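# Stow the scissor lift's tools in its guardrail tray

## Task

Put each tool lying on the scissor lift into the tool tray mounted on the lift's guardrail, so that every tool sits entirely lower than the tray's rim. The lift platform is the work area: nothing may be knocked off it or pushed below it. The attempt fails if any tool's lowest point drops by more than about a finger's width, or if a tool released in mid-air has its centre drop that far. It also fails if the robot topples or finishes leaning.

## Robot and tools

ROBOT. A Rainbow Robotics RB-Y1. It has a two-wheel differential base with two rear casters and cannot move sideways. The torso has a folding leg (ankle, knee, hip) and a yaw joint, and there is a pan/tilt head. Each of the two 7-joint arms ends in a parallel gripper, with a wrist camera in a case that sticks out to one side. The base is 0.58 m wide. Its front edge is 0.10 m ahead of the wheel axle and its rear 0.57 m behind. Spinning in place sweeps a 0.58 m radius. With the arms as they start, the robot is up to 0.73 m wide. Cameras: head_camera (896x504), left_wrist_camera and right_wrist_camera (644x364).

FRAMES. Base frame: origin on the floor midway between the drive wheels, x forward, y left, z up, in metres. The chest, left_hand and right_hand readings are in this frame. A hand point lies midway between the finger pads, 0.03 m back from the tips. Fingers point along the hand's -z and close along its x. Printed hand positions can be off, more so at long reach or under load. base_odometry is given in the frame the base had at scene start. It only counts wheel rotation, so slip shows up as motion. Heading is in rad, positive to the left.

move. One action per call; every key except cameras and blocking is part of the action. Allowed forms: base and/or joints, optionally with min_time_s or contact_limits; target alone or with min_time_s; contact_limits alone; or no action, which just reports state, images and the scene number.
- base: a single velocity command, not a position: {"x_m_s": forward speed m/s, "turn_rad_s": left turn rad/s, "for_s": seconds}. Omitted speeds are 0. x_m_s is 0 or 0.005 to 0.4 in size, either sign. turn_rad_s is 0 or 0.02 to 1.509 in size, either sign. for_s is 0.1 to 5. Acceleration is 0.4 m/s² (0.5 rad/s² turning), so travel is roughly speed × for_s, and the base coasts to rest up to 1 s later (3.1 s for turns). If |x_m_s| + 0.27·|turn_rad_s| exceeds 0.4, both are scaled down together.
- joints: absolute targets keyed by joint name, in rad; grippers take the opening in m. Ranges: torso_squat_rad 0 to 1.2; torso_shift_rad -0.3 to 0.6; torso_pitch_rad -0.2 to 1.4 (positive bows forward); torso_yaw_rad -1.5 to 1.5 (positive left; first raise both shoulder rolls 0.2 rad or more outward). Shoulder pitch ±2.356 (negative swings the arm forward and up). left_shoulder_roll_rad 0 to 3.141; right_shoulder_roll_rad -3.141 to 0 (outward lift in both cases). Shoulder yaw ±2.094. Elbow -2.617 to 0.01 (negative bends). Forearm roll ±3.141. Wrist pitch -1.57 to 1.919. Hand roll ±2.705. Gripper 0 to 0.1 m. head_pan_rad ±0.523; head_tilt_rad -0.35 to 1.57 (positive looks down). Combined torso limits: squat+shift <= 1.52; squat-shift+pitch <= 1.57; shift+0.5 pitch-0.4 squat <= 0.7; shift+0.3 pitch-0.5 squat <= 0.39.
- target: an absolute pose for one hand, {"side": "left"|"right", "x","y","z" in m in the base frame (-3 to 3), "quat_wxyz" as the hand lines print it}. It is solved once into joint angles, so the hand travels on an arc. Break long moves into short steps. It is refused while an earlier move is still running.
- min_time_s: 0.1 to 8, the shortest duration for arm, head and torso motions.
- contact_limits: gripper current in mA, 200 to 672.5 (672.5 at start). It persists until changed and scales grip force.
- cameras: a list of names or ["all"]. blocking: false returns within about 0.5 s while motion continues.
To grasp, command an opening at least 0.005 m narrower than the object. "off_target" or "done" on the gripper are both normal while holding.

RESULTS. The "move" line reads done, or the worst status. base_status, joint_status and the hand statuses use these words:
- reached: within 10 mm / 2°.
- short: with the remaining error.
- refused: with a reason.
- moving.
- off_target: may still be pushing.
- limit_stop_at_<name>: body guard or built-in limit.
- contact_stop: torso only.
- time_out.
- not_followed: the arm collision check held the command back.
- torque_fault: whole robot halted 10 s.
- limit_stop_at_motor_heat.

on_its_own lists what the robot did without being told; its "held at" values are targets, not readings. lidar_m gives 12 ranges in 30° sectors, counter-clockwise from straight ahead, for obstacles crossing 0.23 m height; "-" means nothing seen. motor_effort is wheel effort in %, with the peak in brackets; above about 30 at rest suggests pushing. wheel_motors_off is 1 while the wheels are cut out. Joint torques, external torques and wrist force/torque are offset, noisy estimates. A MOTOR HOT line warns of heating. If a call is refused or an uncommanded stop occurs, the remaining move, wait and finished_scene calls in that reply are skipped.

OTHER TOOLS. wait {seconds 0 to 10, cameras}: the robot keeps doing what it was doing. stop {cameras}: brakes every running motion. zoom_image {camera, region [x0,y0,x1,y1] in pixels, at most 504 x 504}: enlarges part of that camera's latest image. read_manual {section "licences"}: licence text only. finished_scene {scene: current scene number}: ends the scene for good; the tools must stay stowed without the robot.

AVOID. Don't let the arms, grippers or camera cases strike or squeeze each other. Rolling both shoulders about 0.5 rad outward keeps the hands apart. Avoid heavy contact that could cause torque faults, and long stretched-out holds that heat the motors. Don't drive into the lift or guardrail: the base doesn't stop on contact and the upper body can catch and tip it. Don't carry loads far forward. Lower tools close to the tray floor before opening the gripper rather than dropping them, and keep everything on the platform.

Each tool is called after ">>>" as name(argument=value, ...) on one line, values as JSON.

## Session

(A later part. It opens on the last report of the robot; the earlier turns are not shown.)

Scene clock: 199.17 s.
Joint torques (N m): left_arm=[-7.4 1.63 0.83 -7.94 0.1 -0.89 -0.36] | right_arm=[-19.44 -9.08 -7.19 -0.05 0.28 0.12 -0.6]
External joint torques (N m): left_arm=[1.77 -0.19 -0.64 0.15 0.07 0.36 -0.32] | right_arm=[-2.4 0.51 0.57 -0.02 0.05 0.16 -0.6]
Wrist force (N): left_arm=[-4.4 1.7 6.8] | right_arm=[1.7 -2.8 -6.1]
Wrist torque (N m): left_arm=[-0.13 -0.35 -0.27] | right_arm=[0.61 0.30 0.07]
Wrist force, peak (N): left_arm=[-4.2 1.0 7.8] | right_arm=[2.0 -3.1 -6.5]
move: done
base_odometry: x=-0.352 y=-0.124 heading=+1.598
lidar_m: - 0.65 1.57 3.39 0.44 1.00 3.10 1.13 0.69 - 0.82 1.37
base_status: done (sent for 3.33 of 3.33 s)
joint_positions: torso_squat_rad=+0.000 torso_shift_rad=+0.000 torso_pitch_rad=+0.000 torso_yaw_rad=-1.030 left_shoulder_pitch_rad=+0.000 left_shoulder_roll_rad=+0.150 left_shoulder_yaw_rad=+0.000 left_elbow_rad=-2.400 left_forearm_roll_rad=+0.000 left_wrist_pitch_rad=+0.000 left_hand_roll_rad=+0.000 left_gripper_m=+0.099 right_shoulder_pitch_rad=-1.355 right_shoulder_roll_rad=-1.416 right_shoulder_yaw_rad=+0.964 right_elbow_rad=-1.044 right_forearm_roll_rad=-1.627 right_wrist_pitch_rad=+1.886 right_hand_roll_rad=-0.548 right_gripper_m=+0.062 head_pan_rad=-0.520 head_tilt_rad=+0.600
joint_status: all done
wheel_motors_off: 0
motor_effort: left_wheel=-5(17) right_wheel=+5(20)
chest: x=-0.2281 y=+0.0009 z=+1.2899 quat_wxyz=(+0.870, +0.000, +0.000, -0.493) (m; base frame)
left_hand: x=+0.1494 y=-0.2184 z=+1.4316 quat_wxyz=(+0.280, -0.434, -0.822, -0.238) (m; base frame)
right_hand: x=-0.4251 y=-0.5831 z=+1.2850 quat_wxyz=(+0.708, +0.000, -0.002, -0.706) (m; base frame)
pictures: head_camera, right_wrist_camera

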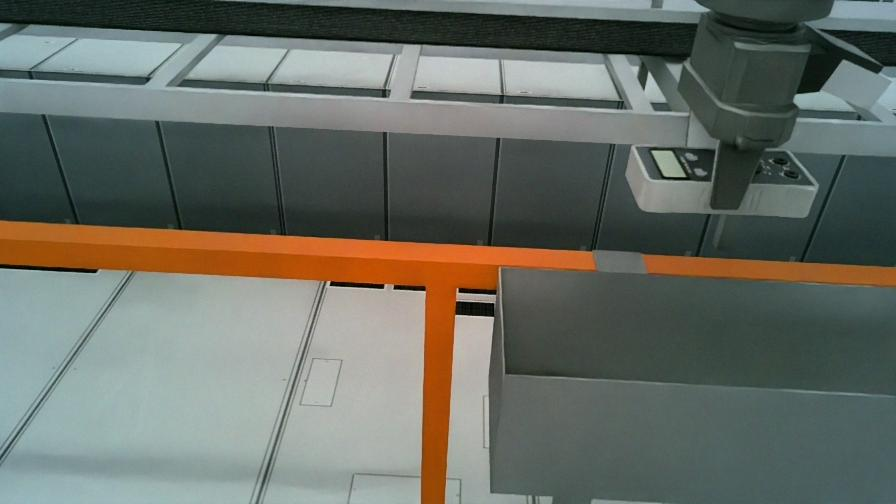

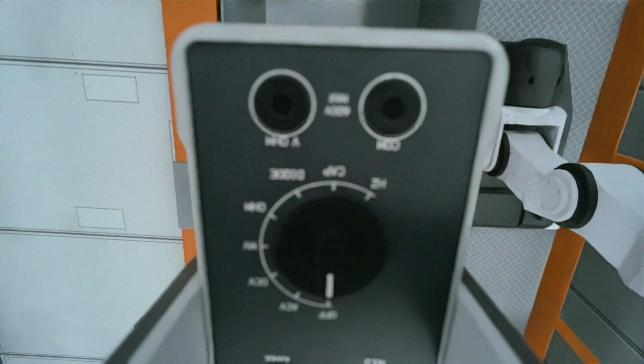

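>>> move(joints={"torso_squat_rad": 0.53}, min_time_s=2.0, cameras=["head_camera", "right_wrist_camera"])

>>> zoom_image(camera="right_wrist_camera", region=[80, 0, 560, 364])

Scene clock: 203.43 s.
Joint torques (N m): left_arm=[-7.64 1.26 1.4 -8.12 0.25 -1.13 -0.31] | right_arm=[-19.76 -9.07 -7.82 0.28 0.37 0.09 -0.44]
External joint torques (N m): left_arm=[1.53 -0.55 -0.07 -0.03 0.22 0.13 -0.27] | right_arm=[-2.72 0.53 -0.06 0.31 0.14 0.12 -0.44]
Wrist force (N): left_arm=[-4.5 1.5 7.5] | right_arm=[1.9 -2.6 -6.0]
Wrist torque (N m): left_arm=[-0.06 -0.34 -0.31] | right_arm=[0.57 0.33 0.07]
Wrist force, peak (N): left_arm=[-4.7 1.8 7.4] | right_arm=[2.3 -2.6 -6.4]
move: done
base_odometry: x=-0.352 y=-0.124 heading=+1.598
lidar_m: - 0.64 1.56 3.41 0.46 0.99 3.02 1.13 0.69 - 0.83 1.38
base_status: not commanded
joint_positions: torso_squat_rad=+0.530 torso_shift_rad=+0.000 torso_pitch_rad=+0.000 torso_yaw_rad=-1.030 left_shoulder_pitch_rad=+0.000 left_shoulder_roll_rad=+0.150 left_shoulder_yaw_rad=+0.000 left_elbow_rad=-2.400 left_forearm_roll_rad=+0.000 left_wrist_pitch_rad=+0.000 left_hand_roll_rad=+0.000 left_gripper_m=+0.099 right_shoulder_pitch_rad=-1.355 right_shoulder_roll_rad=-1.416 right_shoulder_yaw_rad=+0.964 right_elbow_rad=-1.044 right_forearm_roll_rad=-1.627 right_wrist_pitch_rad=+1.886 right_hand_roll_rad=-0.548 right_gripper_m=+0.062 head_pan_rad=-0.520 head_tilt_rad=+0.600
joint_status: all done
wheel_motors_off: 0
motor_effort: left_wheel=-5(6) right_wheel=+6(8)
chest: x=-0.2281 y=+0.0008 z=+1.1939 quat_wxyz=(+0.870, +0.000, +0.000, -0.493) (m; base frame)
left_hand: x=+0.1494 y=-0.2185 z=+1.3356 quat_wxyz=(+0.280, -0.434, -0.822, -0.238) (m; base frame)
right_hand: x=-0.4251 y=-0.5832 z=+1.1889 quat_wxyz=(+0.708, +0.000, -0.002, -0.706) (m; base frame)
pictures: head_camera, right_wrist_camera

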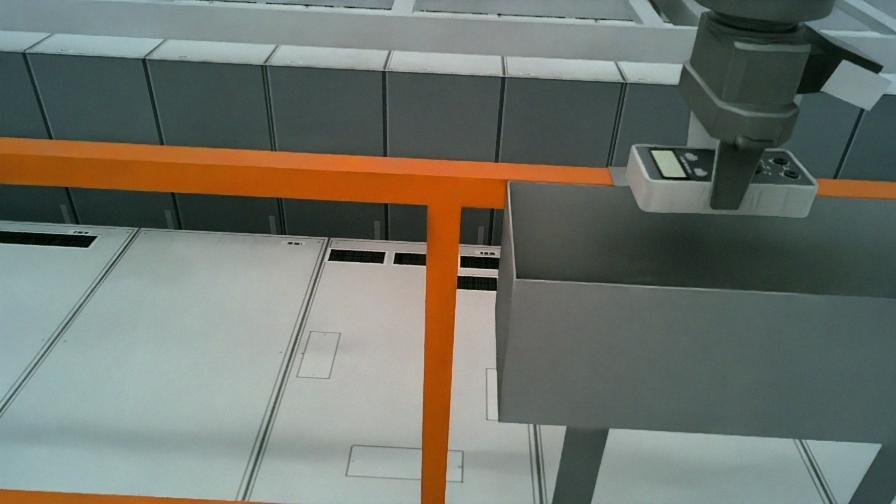

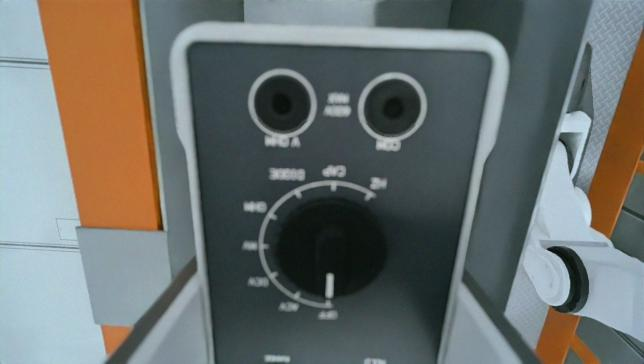

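Scaled by 1.050 from the camera's 644x364 image, which has a finer 828x468 frame.

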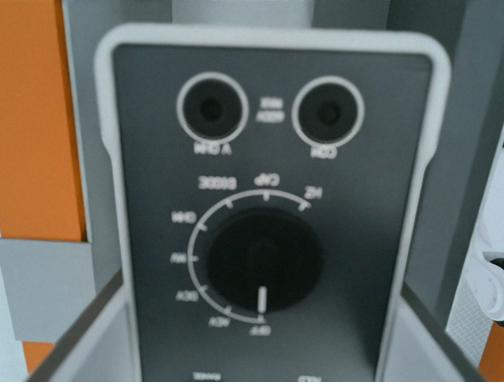

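>>> move(cameras=["right_wrist_camera", "head_camera"])

Scene clock: 206.17 s.
Joint torques (N m): left_arm=[-7.81 1.7 1.51 -8.17 0.14 -0.99 -0.43] | right_arm=[-18.73 -9.14 -7.99 0.56 0.32 0.31 -0.52]
External joint torques (N m): left_arm=[1.36 -0.12 0.04 -0.08 0.12 0.26 -0.39] | right_arm=[-1.7 0.46 -0.23 0.59 0.09 0.34 -0.52]
Wrist force (N): left_arm=[-4.9 1.3 7.2] | right_arm=[1.9 -2.8 -6.1]
Wrist torque (N m): left_arm=[-0.03 -0.42 -0.29] | right_arm=[0.58 0.30 0.07]
Wrist force, peak (N): left_arm=[-4.5 1.7 7.5] | right_arm=[1.7 -2.7 -6.5]
base_odometry: x=-0.352 y=-0.124 heading=+1.598
lidar_m: - 0.63 1.56 3.40 0.45 0.99 3.04 1.12 0.70 - 0.84 1.37
base_status: not commanded
joint_positions: torso_squat_rad=+0.530 torso_shift_rad=+0.000 torso_pitch_rad=+0.000 torso_yaw_rad=-1.030 left_shoulder_pitch_rad=+0.000 left_shoulder_roll_rad=+0.150 left_shoulder_yaw_rad=+0.000 left_elbow_rad=-2.400 left_forearm_roll_rad=+0.000 left_wrist_pitch_rad=+0.000 left_hand_roll_rad=+0.000 left_gripper_m=+0.099 right_shoulder_pitch_rad=-1.355 right_shoulder_roll_rad=-1.416 right_shoulder_yaw_rad=+0.964 right_elbow_rad=-1.044 right_forearm_roll_rad=-1.627 right_wrist_pitch_rad=+1.886 right_hand_roll_rad=-0.548 right_gripper_m=+0.062 head_pan_rad=-0.520 head_tilt_rad=+0.600
joint_status: all done
wheel_motors_off: 0
motor_effort: left_wheel=-5(6) right_wheel=+6(8)
chest: x=-0.2281 y=+0.0008 z=+1.1939 quat_wxyz=(+0.870, +0.000, +0.000, -0.493) (m; base frame)
left_hand: x=+0.1494 y=-0.2185 z=+1.3356 quat_wxyz=(+0.280, -0.434, -0.822, -0.238) (m; base frame)
right_hand: x=-0.4251 y=-0.5832 z=+1.1889 quat_wxyz=(+0.708, +0.000, -0.002, -0.706) (m; base frame)
pictures: head_camera, right_wrist_camera

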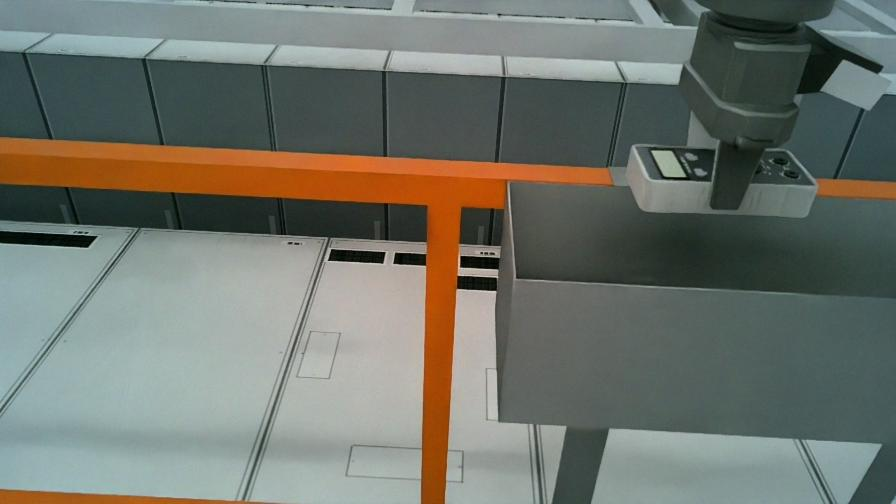

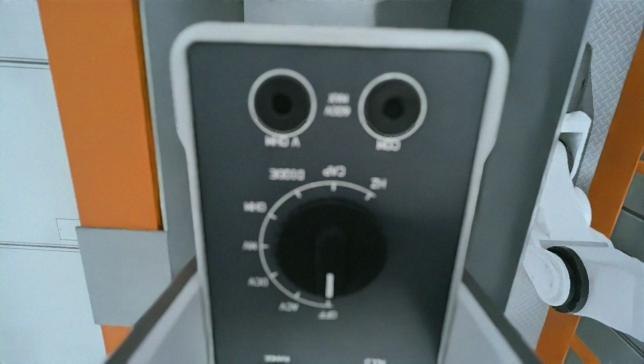

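>>> zoom_image(camera="right_wrist_camera", region=[80, 0, 280, 364])

>>> zoom_image(camera="right_wrist_camera", region=[444, 0, 644, 364])

Scaled by 1.385 from the camera's 644x364 image, which has a finer 828x468 frame.

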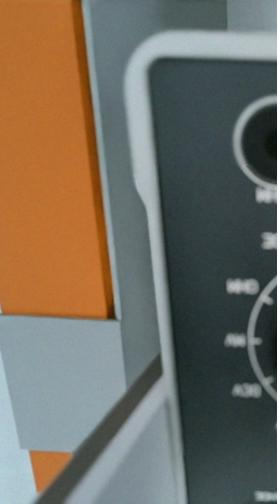

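Scaled by 1.385 from the camera's 644x364 image, which has a finer 828x468 frame.

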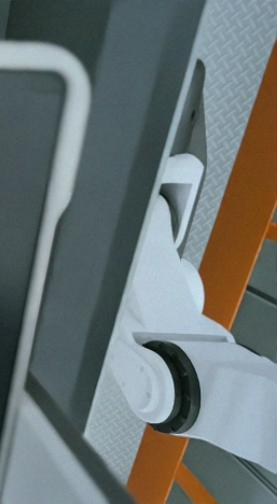

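>>> move(joints={"torso_yaw_rad": -1.06, "right_hand_roll_rad": -0.533}, min_time_s=2, cameras=["right_wrist_camera"])

>>> zoom_image(camera="right_wrist_camera", region=[80, 0, 280, 364])

>>> zoom_image(camera="right_wrist_camera", region=[444, 0, 644, 364])

Scene clock: 218.37 s.
Joint torques (N m): left_arm=[-7.89 1.53 1.42 -7.94 -0.07 -1.05 -0.24] | right_arm=[-19.52 -9.14 -7.82 0.12 0.21 0.19 0.15]
External joint torques (N m): left_arm=[1.28 -0.28 -0.05 0.15 -0.1 0.2 -0.2] | right_arm=[-2.49 0.46 -0.06 0.15 -0.03 0.22 0.15]
Wrist force (N): left_arm=[-4.4 1.5 6.7] | right_arm=[1.5 -2.6 -5.9]
Wrist torque (N m): left_arm=[-0.08 -0.33 -0.29] | right_arm=[0.56 0.26 -0.11]
Wrist force, peak (N): left_arm=[-4.9 1.9 7.5] | right_arm=[1.4 -2.8 -6.4]
move: done
base_odometry: x=-0.352 y=-0.124 heading=+1.598
lidar_m: - 0.64 1.56 3.41 0.46 0.99 3.03 1.12 0.68 - 0.83 1.38
base_status: not commanded
joint_positions: torso_squat_rad=+0.530 torso_shift_rad=+0.000 torso_pitch_rad=+0.000 torso_yaw_rad=-1.060 left_shoulder_pitch_rad=+0.000 left_shoulder_roll_rad=+0.150 left_shoulder_yaw_rad=+0.000 left_elbow_rad=-2.400 left_forearm_roll_rad=+0.000 left_wrist_pitch_rad=+0.000 left_hand_roll_rad=+0.000 left_gripper_m=+0.099 right_shoulder_pitch_rad=-1.355 right_shoulder_roll_rad=-1.416 right_shoulder_yaw_rad=+0.964 right_elbow_rad=-1.044 right_forearm_roll_rad=-1.627 right_wrist_pitch_rad=+1.886 right_hand_roll_rad=-0.533 right_gripper_m=+0.062 head_pan_rad=-0.520 head_tilt_rad=+0.600
joint_status: all done
wheel_motors_off: 0
motor_effort: left_wheel=-6(6) right_wheel=+6(8)
chest: x=-0.2281 y=+0.0008 z=+1.1939 quat_wxyz=(+0.863, +0.000, +0.000, -0.505) (m; base frame)
left_hand: x=+0.1427 y=-0.2297 z=+1.3356 quat_wxyz=(+0.276, -0.447, -0.816, -0.242) (m; base frame)
right_hand: x=-0.4425 y=-0.5770 z=+1.1889 quat_wxyz=(+0.703, +0.000, -0.002, -0.711) (m; base frame)
pictures: right_wrist_camera

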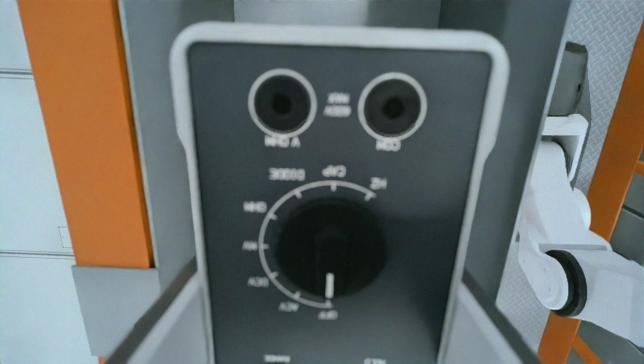

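Scaled by 1.385 from the camera's 644x364 image, which has a finer 828x468 frame.

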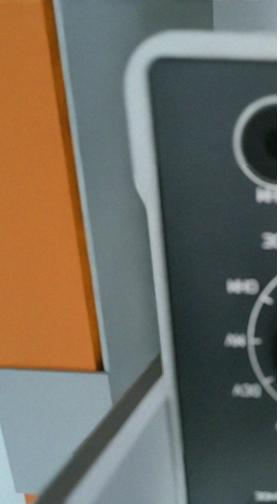

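Scaled by 1.385 from the camera's 644x364 image, which has a finer 828x468 frame.

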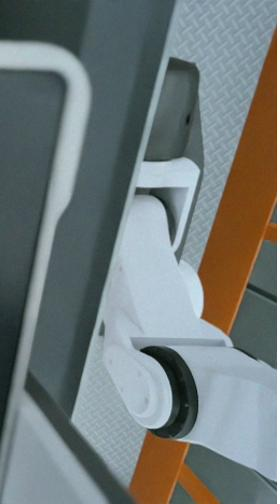

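>>> move(joints={"torso_squat_rad": 0.66}, min_time_s=2, cameras=["right_wrist_camera"])

Scene clock: 222.40 s.
Joint torques (N m): left_arm=[-8.05 1.67 1.12 -7.78 0.15 -0.78 -0.33] | right_arm=[-19.4 -8.75 -7.73 0.13 0.28 0.18 -0.04]
External joint torques (N m): left_arm=[1.12 -0.15 -0.35 0.31 0.12 0.47 -0.29] | right_arm=[-2.36 0.85 0.03 0.16 0.04 0.22 -0.04]
Wrist force (N): left_arm=[-3.9 1.6 6.9] | right_arm=[1.9 -2.6 -6.2]
Wrist torque (N m): left_arm=[-0.06 -0.30 -0.27] | right_arm=[0.56 0.31 -0.13]
Wrist force, peak (N): left_arm=[-5.4 1.3 7.2] | right_arm=[1.7 -2.9 -6.5]
move: done
base_odometry: x=-0.352 y=-0.124 heading=+1.598
lidar_m: - 0.65 1.56 3.41 0.44 0.99 3.04 1.11 0.69 - 0.83 1.38
base_status: not commanded
joint_positions: torso_squat_rad=+0.660 torso_shift_rad=+0.000 torso_pitch_rad=+0.000 torso_yaw_rad=-1.060 left_shoulder_pitch_rad=+0.000 left_shoulder_roll_rad=+0.150 left_shoulder_yaw_rad=+0.000 left_elbow_rad=-2.400 left_forearm_roll_rad=+0.000 left_wrist_pitch_rad=+0.000 left_hand_roll_rad=+0.000 left_gripper_m=+0.099 right_shoulder_pitch_rad=-1.355 right_shoulder_roll_rad=-1.416 right_shoulder_yaw_rad=+0.964 right_elbow_rad=-1.044 right_forearm_roll_rad=-1.627 right_wrist_pitch_rad=+1.886 right_hand_roll_rad=-0.533 right_gripper_m=+0.062 head_pan_rad=-0.520 head_tilt_rad=+0.600
joint_status: all done
wheel_motors_off: 0
motor_effort: left_wheel=-6(6) right_wheel=+6(8)
chest: x=-0.2281 y=+0.0008 z=+1.1429 quat_wxyz=(+0.863, +0.000, +0.000, -0.505) (m; base frame)
left_hand: x=+0.1427 y=-0.2297 z=+1.2846 quat_wxyz=(+0.276, -0.447, -0.816, -0.242) (m; base frame)
right_hand: x=-0.4425 y=-0.5771 z=+1.1380 quat_wxyz=(+0.703, +0.000, -0.002, -0.711) (m; base frame)
pictures: right_wrist_camera

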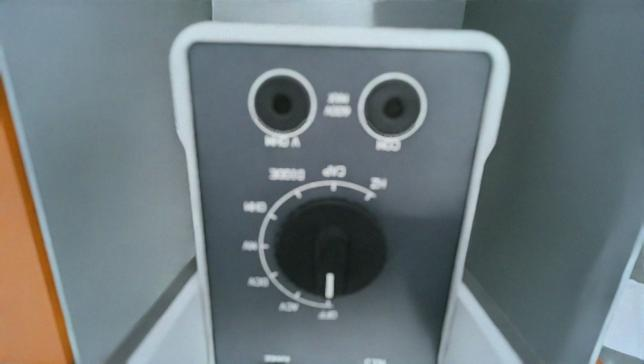

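>>> zoom_image(camera="right_wrist_camera", region=[0, 0, 200, 364])

>>> zoom_image(camera="right_wrist_camera", region=[444, 0, 644, 364])

Scaled by 1.385 from the camera's 644x364 image, which has a finer 828x468 frame.

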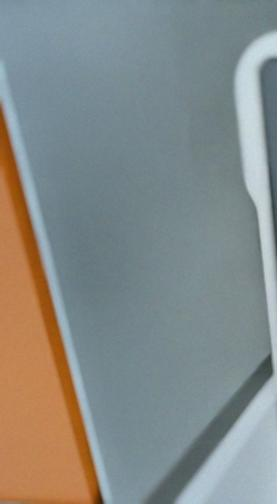

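Scaled by 1.385 from the camera's 644x364 image, which has a finer 828x468 frame.

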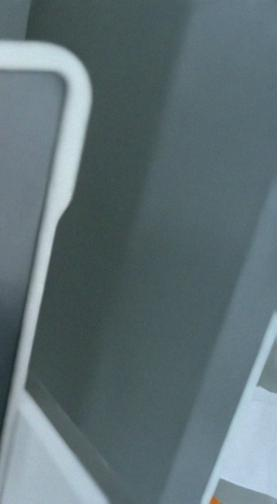

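>>> move(joints={"torso_squat_rad": 0.77, "head_tilt_rad": 0.5}, min_time_s=2, cameras=["head_camera", "right_wrist_camera"])

Scene clock: 229.87 s.
Joint torques (N m): left_arm=[-8.08 1.94 1.05 -8.06 -0.06 -0.99 -0.45] | right_arm=[-19.48 -8.71 -8.07 0.48 0.27 0.2 0.07]
External joint torques (N m): left_arm=[1.09 0.13 -0.42 0.03 -0.08 0.27 -0.41] | right_arm=[-2.44 0.89 -0.31 0.51 0.04 0.23 0.07]
Wrist force (N): left_arm=[-4.4 1.4 6.7] | right_arm=[1.9 -2.7 -6.1]
Wrist torque (N m): left_arm=[-0.05 -0.31 -0.28] | right_arm=[0.58 0.35 -0.15]
Wrist force, peak (N): left_arm=[-5.0 1.6 7.2] | right_arm=[2.0 -3.0 -6.4]
move: done
base_odometry: x=-0.352 y=-0.124 heading=+1.598
lidar_m: - 0.64 1.57 3.41 0.45 1.00 3.04 1.13 0.69 - 0.83 1.39
base_status: not commanded
joint_positions: torso_squat_rad=+0.770 torso_shift_rad=+0.000 torso_pitch_rad=+0.000 torso_yaw_rad=-1.060 left_shoulder_pitch_rad=+0.000 left_shoulder_roll_rad=+0.150 left_shoulder_yaw_rad=+0.000 left_elbow_rad=-2.400 left_forearm_roll_rad=+0.000 left_wrist_pitch_rad=+0.000 left_hand_roll_rad=+0.000 left_gripper_m=+0.099 right_shoulder_pitch_rad=-1.355 right_shoulder_roll_rad=-1.416 right_shoulder_yaw_rad=+0.964 right_elbow_rad=-1.044 right_forearm_roll_rad=-1.627 right_wrist_pitch_rad=+1.886 right_hand_roll_rad=-0.533 right_gripper_m=+0.062 head_pan_rad=-0.520 head_tilt_rad=+0.500
joint_status: all done
wheel_motors_off: 0
motor_effort: left_wheel=-5(6) right_wheel=+7(8)
chest: x=-0.2281 y=+0.0007 z=+1.0925 quat_wxyz=(+0.863, +0.000, +0.000, -0.505) (m; base frame)
left_hand: x=+0.1427 y=-0.2297 z=+1.2342 quat_wxyz=(+0.276, -0.447, -0.816, -0.242) (m; base frame)
right_hand: x=-0.4425 y=-0.5771 z=+1.0875 quat_wxyz=(+0.703, +0.000, -0.002, -0.711) (m; base frame)
pictures: head_camera, right_wrist_camera

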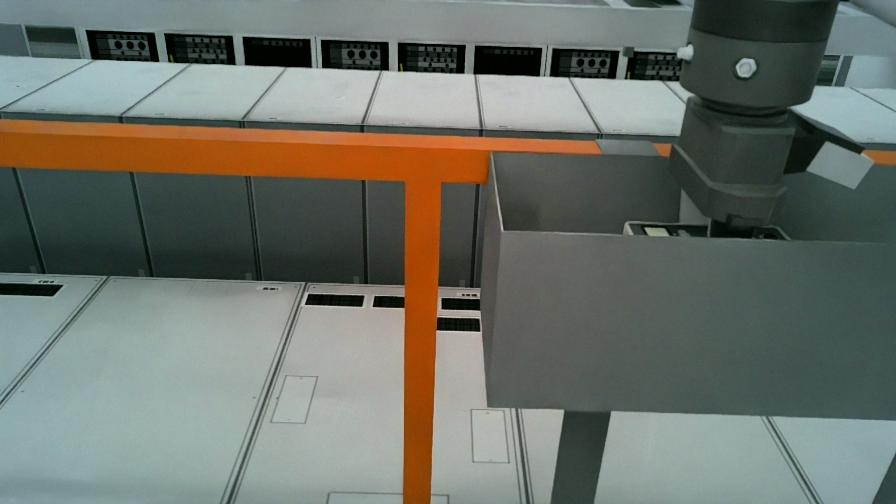

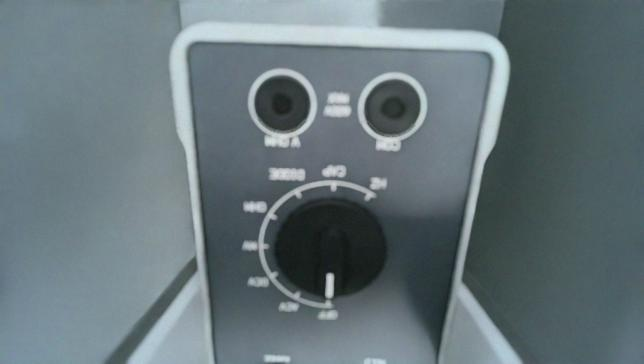

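>>> move(joints={"torso_squat_rad": 0.82}, min_time_s=2, cameras=["head_camera", "right_wrist_camera"])

>>> zoom_image(camera="head_camera", region=[480, 60, 896, 320])

Scene clock: 232.57 s.
Joint torques (N m): left_arm=[-8.06 1.48 1.24 -8.17 -0.13 -0.95 -0.32] | right_arm=[-19.9 -8.85 -7.73 0.39 0.36 0.03 0.05]
External joint torques (N m): left_arm=[1.11 -0.33 -0.23 -0.08 -0.16 0.31 -0.28] | right_arm=[-2.87 0.75 0.03 0.42 0.12 0.07 0.05]
Wrist force (N): left_arm=[-4.6 1.5 6.4] | right_arm=[1.9 -2.5 -5.9]
Wrist torque (N m): left_arm=[-0.04 -0.38 -0.29] | right_arm=[0.57 0.32 -0.12]
Wrist force, peak (N): left_arm=[-4.9 1.3 7.6] | right_arm=[2.2 -3.0 -6.3]
move: done
base_odometry: x=-0.352 y=-0.124 heading=+1.598
lidar_m: - 0.64 1.56 3.41 0.44 0.99 3.03 1.12 0.68 - 0.83 1.38
base_status: not commanded
joint_positions: torso_squat_rad=+0.820 torso_shift_rad=+0.000 torso_pitch_rad=+0.000 torso_yaw_rad=-1.060 left_shoulder_pitch_rad=+0.000 left_shoulder_roll_rad=+0.150 left_shoulder_yaw_rad=+0.000 left_elbow_rad=-2.400 left_forearm_roll_rad=+0.000 left_wrist_pitch_rad=+0.000 left_hand_roll_rad=+0.000 left_gripper_m=+0.099 right_shoulder_pitch_rad=-1.355 right_shoulder_roll_rad=-1.416 right_shoulder_yaw_rad=+0.964 right_elbow_rad=-1.044 right_forearm_roll_rad=-1.627 right_wrist_pitch_rad=+1.886 right_hand_roll_rad=-0.533 right_gripper_m=+0.062 head_pan_rad=-0.520 head_tilt_rad=+0.500
joint_status: all done
wheel_motors_off: 0
motor_effort: left_wheel=-6(6) right_wheel=+6(8)
chest: x=-0.2281 y=+0.0007 z=+1.0675 quat_wxyz=(+0.863, +0.000, +0.000, -0.505) (m; base frame)
left_hand: x=+0.1427 y=-0.2298 z=+1.2092 quat_wxyz=(+0.276, -0.447, -0.816, -0.242) (m; base frame)
right_hand: x=-0.4425 y=-0.5771 z=+1.0625 quat_wxyz=(+0.703, +0.000, -0.002, -0.711) (m; base frame)
pictures: head_camera, right_wrist_camera

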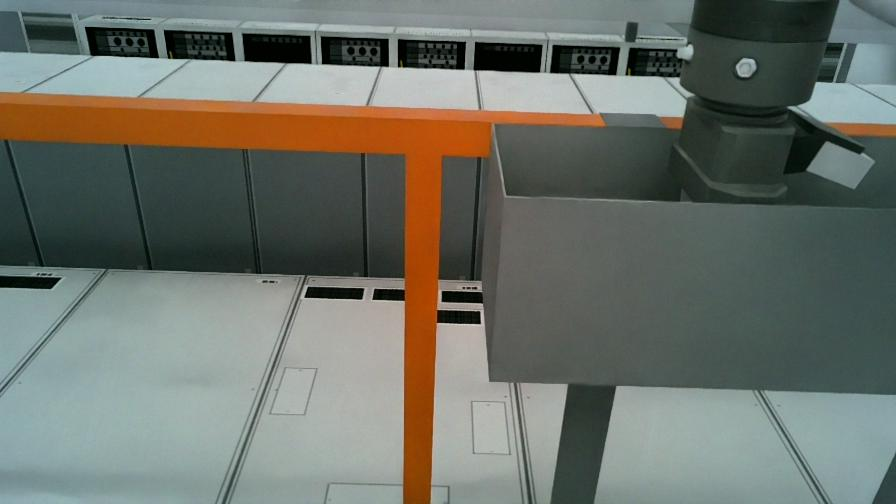

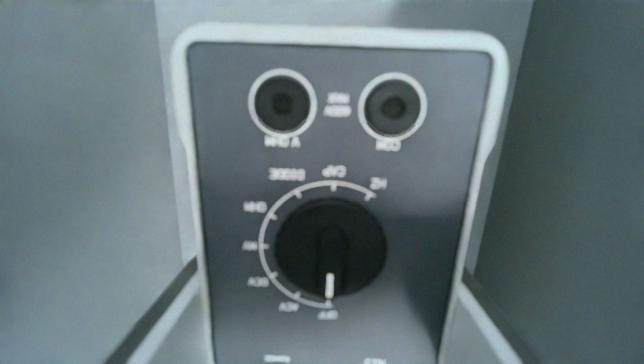

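Scaled by 1.212.

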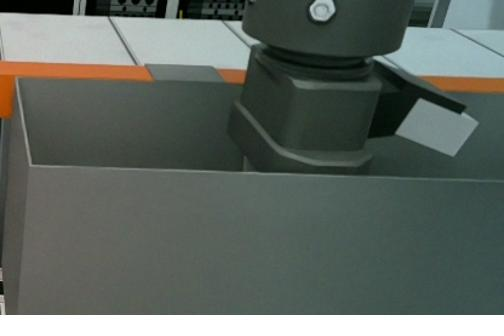

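>>> move(joints={"torso_squat_rad": 0.87}, min_time_s=2, cameras=[])

>>> move(joints={"torso_squat_rad": 0.9}, min_time_s=1.5, cameras=["right_wrist_camera"])

Scene clock: 235.70 s.
Joint torques (N m): left_arm=[-7.56 1.26 1.15 -7.94 -0.13 -1.03 -0.34] | right_arm=[-18.78 -9.55 -7.25 0.25 0.35 0.16 -0.06]
External joint torques (N m): left_arm=[1.61 -0.56 -0.32 0.15 -0.15 0.23 -0.31] | right_arm=[-1.74 0.05 0.52 0.28 0.11 0.19 -0.06]
Wrist force (N): left_arm=[-4.4 1.1 6.7] | right_arm=[1.7 -2.7 -6.2]
Wrist torque (N m): left_arm=[-0.02 -0.39 -0.29] | right_arm=[0.58 0.31 -0.12]
Wrist force, peak (N): left_arm=[-4.5 2.1 7.5] | right_arm=[1.7 -2.8 -6.5]
move: done
base_odometry: x=-0.352 y=-0.124 heading=+1.598
lidar_m: - 0.64 1.55 3.41 0.45 1.00 3.04 1.12 0.69 - 0.83 1.38
base_status: not commanded
joint_positions: torso_squat_rad=+0.870 torso_shift_rad=+0.000 torso_pitch_rad=+0.000 torso_yaw_rad=-1.060 left_shoulder_pitch_rad=+0.000 left_shoulder_roll_rad=+0.150 left_shoulder_yaw_rad=+0.000 left_elbow_rad=-2.400 left_forearm_roll_rad=+0.000 left_wrist_pitch_rad=+0.000 left_hand_roll_rad=+0.000 left_gripper_m=+0.099 right_shoulder_pitch_rad=-1.355 right_shoulder_roll_rad=-1.416 right_shoulder_yaw_rad=+0.964 right_elbow_rad=-1.044 right_forearm_roll_rad=-1.627 right_wrist_pitch_rad=+1.886 right_hand_roll_rad=-0.533 right_gripper_m=+0.062 head_pan_rad=-0.520 head_tilt_rad=+0.500
joint_status: all done
wheel_motors_off: 0
motor_effort: left_wheel=-6(6) right_wheel=+6(8)
chest: x=-0.2281 y=+0.0007 z=+1.0413 quat_wxyz=(+0.863, +0.000, +0.000, -0.505) (m; base frame)
left_hand: x=+0.1427 y=-0.2298 z=+1.1830 quat_wxyz=(+0.276, -0.447, -0.816, -0.242) (m; base frame)
right_hand: x=-0.4424 y=-0.5771 z=+1.0364 quat_wxyz=(+0.703, +0.000, -0.002, -0.711) (m; base frame)
pictures: none
No camera images: "cameras" was empty.

Scene clock: 237.50 s.
Joint torques (N m): left_arm=[-7.69 1.57 1.25 -8.1 -0.13 -0.9 -0.33] | right_arm=[-19.49 -8.62 -8.16 0.29 0.46 0.09 -0.17]
External joint torques (N m): left_arm=[1.48 -0.24 -0.22 -0.01 -0.16 0.36 -0.29] | right_arm=[-2.46 0.98 -0.4 0.32 0.23 0.12 -0.17]
Wrist force (N): left_arm=[-4.5 1.2 6.7] | right_arm=[2.0 -2.9 -6.5]
Wrist torque (N m): left_arm=[-0.06 -0.37 -0.30] | right_arm=[0.60 0.35 -0.13]
Wrist force, peak (N): left_arm=[-5.4 1.3 7.4] | right_arm=[1.8 -2.7 -6.6]
move: done
base_odometry: x=-0.352 y=-0.124 heading=+1.598
lidar_m: - 0.64 1.56 3.41 0.45 0.99 3.02 1.12 0.68 - 0.83 1.39
base_status: not commanded
joint_positions: torso_squat_rad=+0.900 torso_shift_rad=+0.000 torso_pitch_rad=+0.000 torso_yaw_rad=-1.060 left_shoulder_pitch_rad=+0.000 left_shoulder_roll_rad=+0.150 left_shoulder_yaw_rad=+0.000 left_elbow_rad=-2.400 left_forearm_roll_rad=+0.000 left_wrist_pitch_rad=+0.000 left_hand_roll_rad=+0.000 left_gripper_m=+0.099 right_shoulder_pitch_rad=-1.355 right_shoulder_roll_rad=-1.416 right_shoulder_yaw_rad=+0.964 right_elbow_rad=-1.044 right_forearm_roll_rad=-1.627 right_wrist_pitch_rad=+1.886 right_hand_roll_rad=-0.533 right_gripper_m=+0.062 head_pan_rad=-0.520 head_tilt_rad=+0.500
joint_status: all done
wheel_motors_off: 0
motor_effort: left_wheel=-5(6) right_wheel=+5(7)
chest: x=-0.2281 y=+0.0007 z=+1.0251 quat_wxyz=(+0.863, +0.000, +0.000, -0.505) (m; base frame)
left_hand: x=+0.1427 y=-0.2298 z=+1.1668 quat_wxyz=(+0.276, -0.447, -0.816, -0.242) (m; base frame)
right_hand: x=-0.4424 y=-0.5772 z=+1.0201 quat_wxyz=(+0.703, +0.000, -0.002, -0.711) (m; base frame)
pictures: right_wrist_camera

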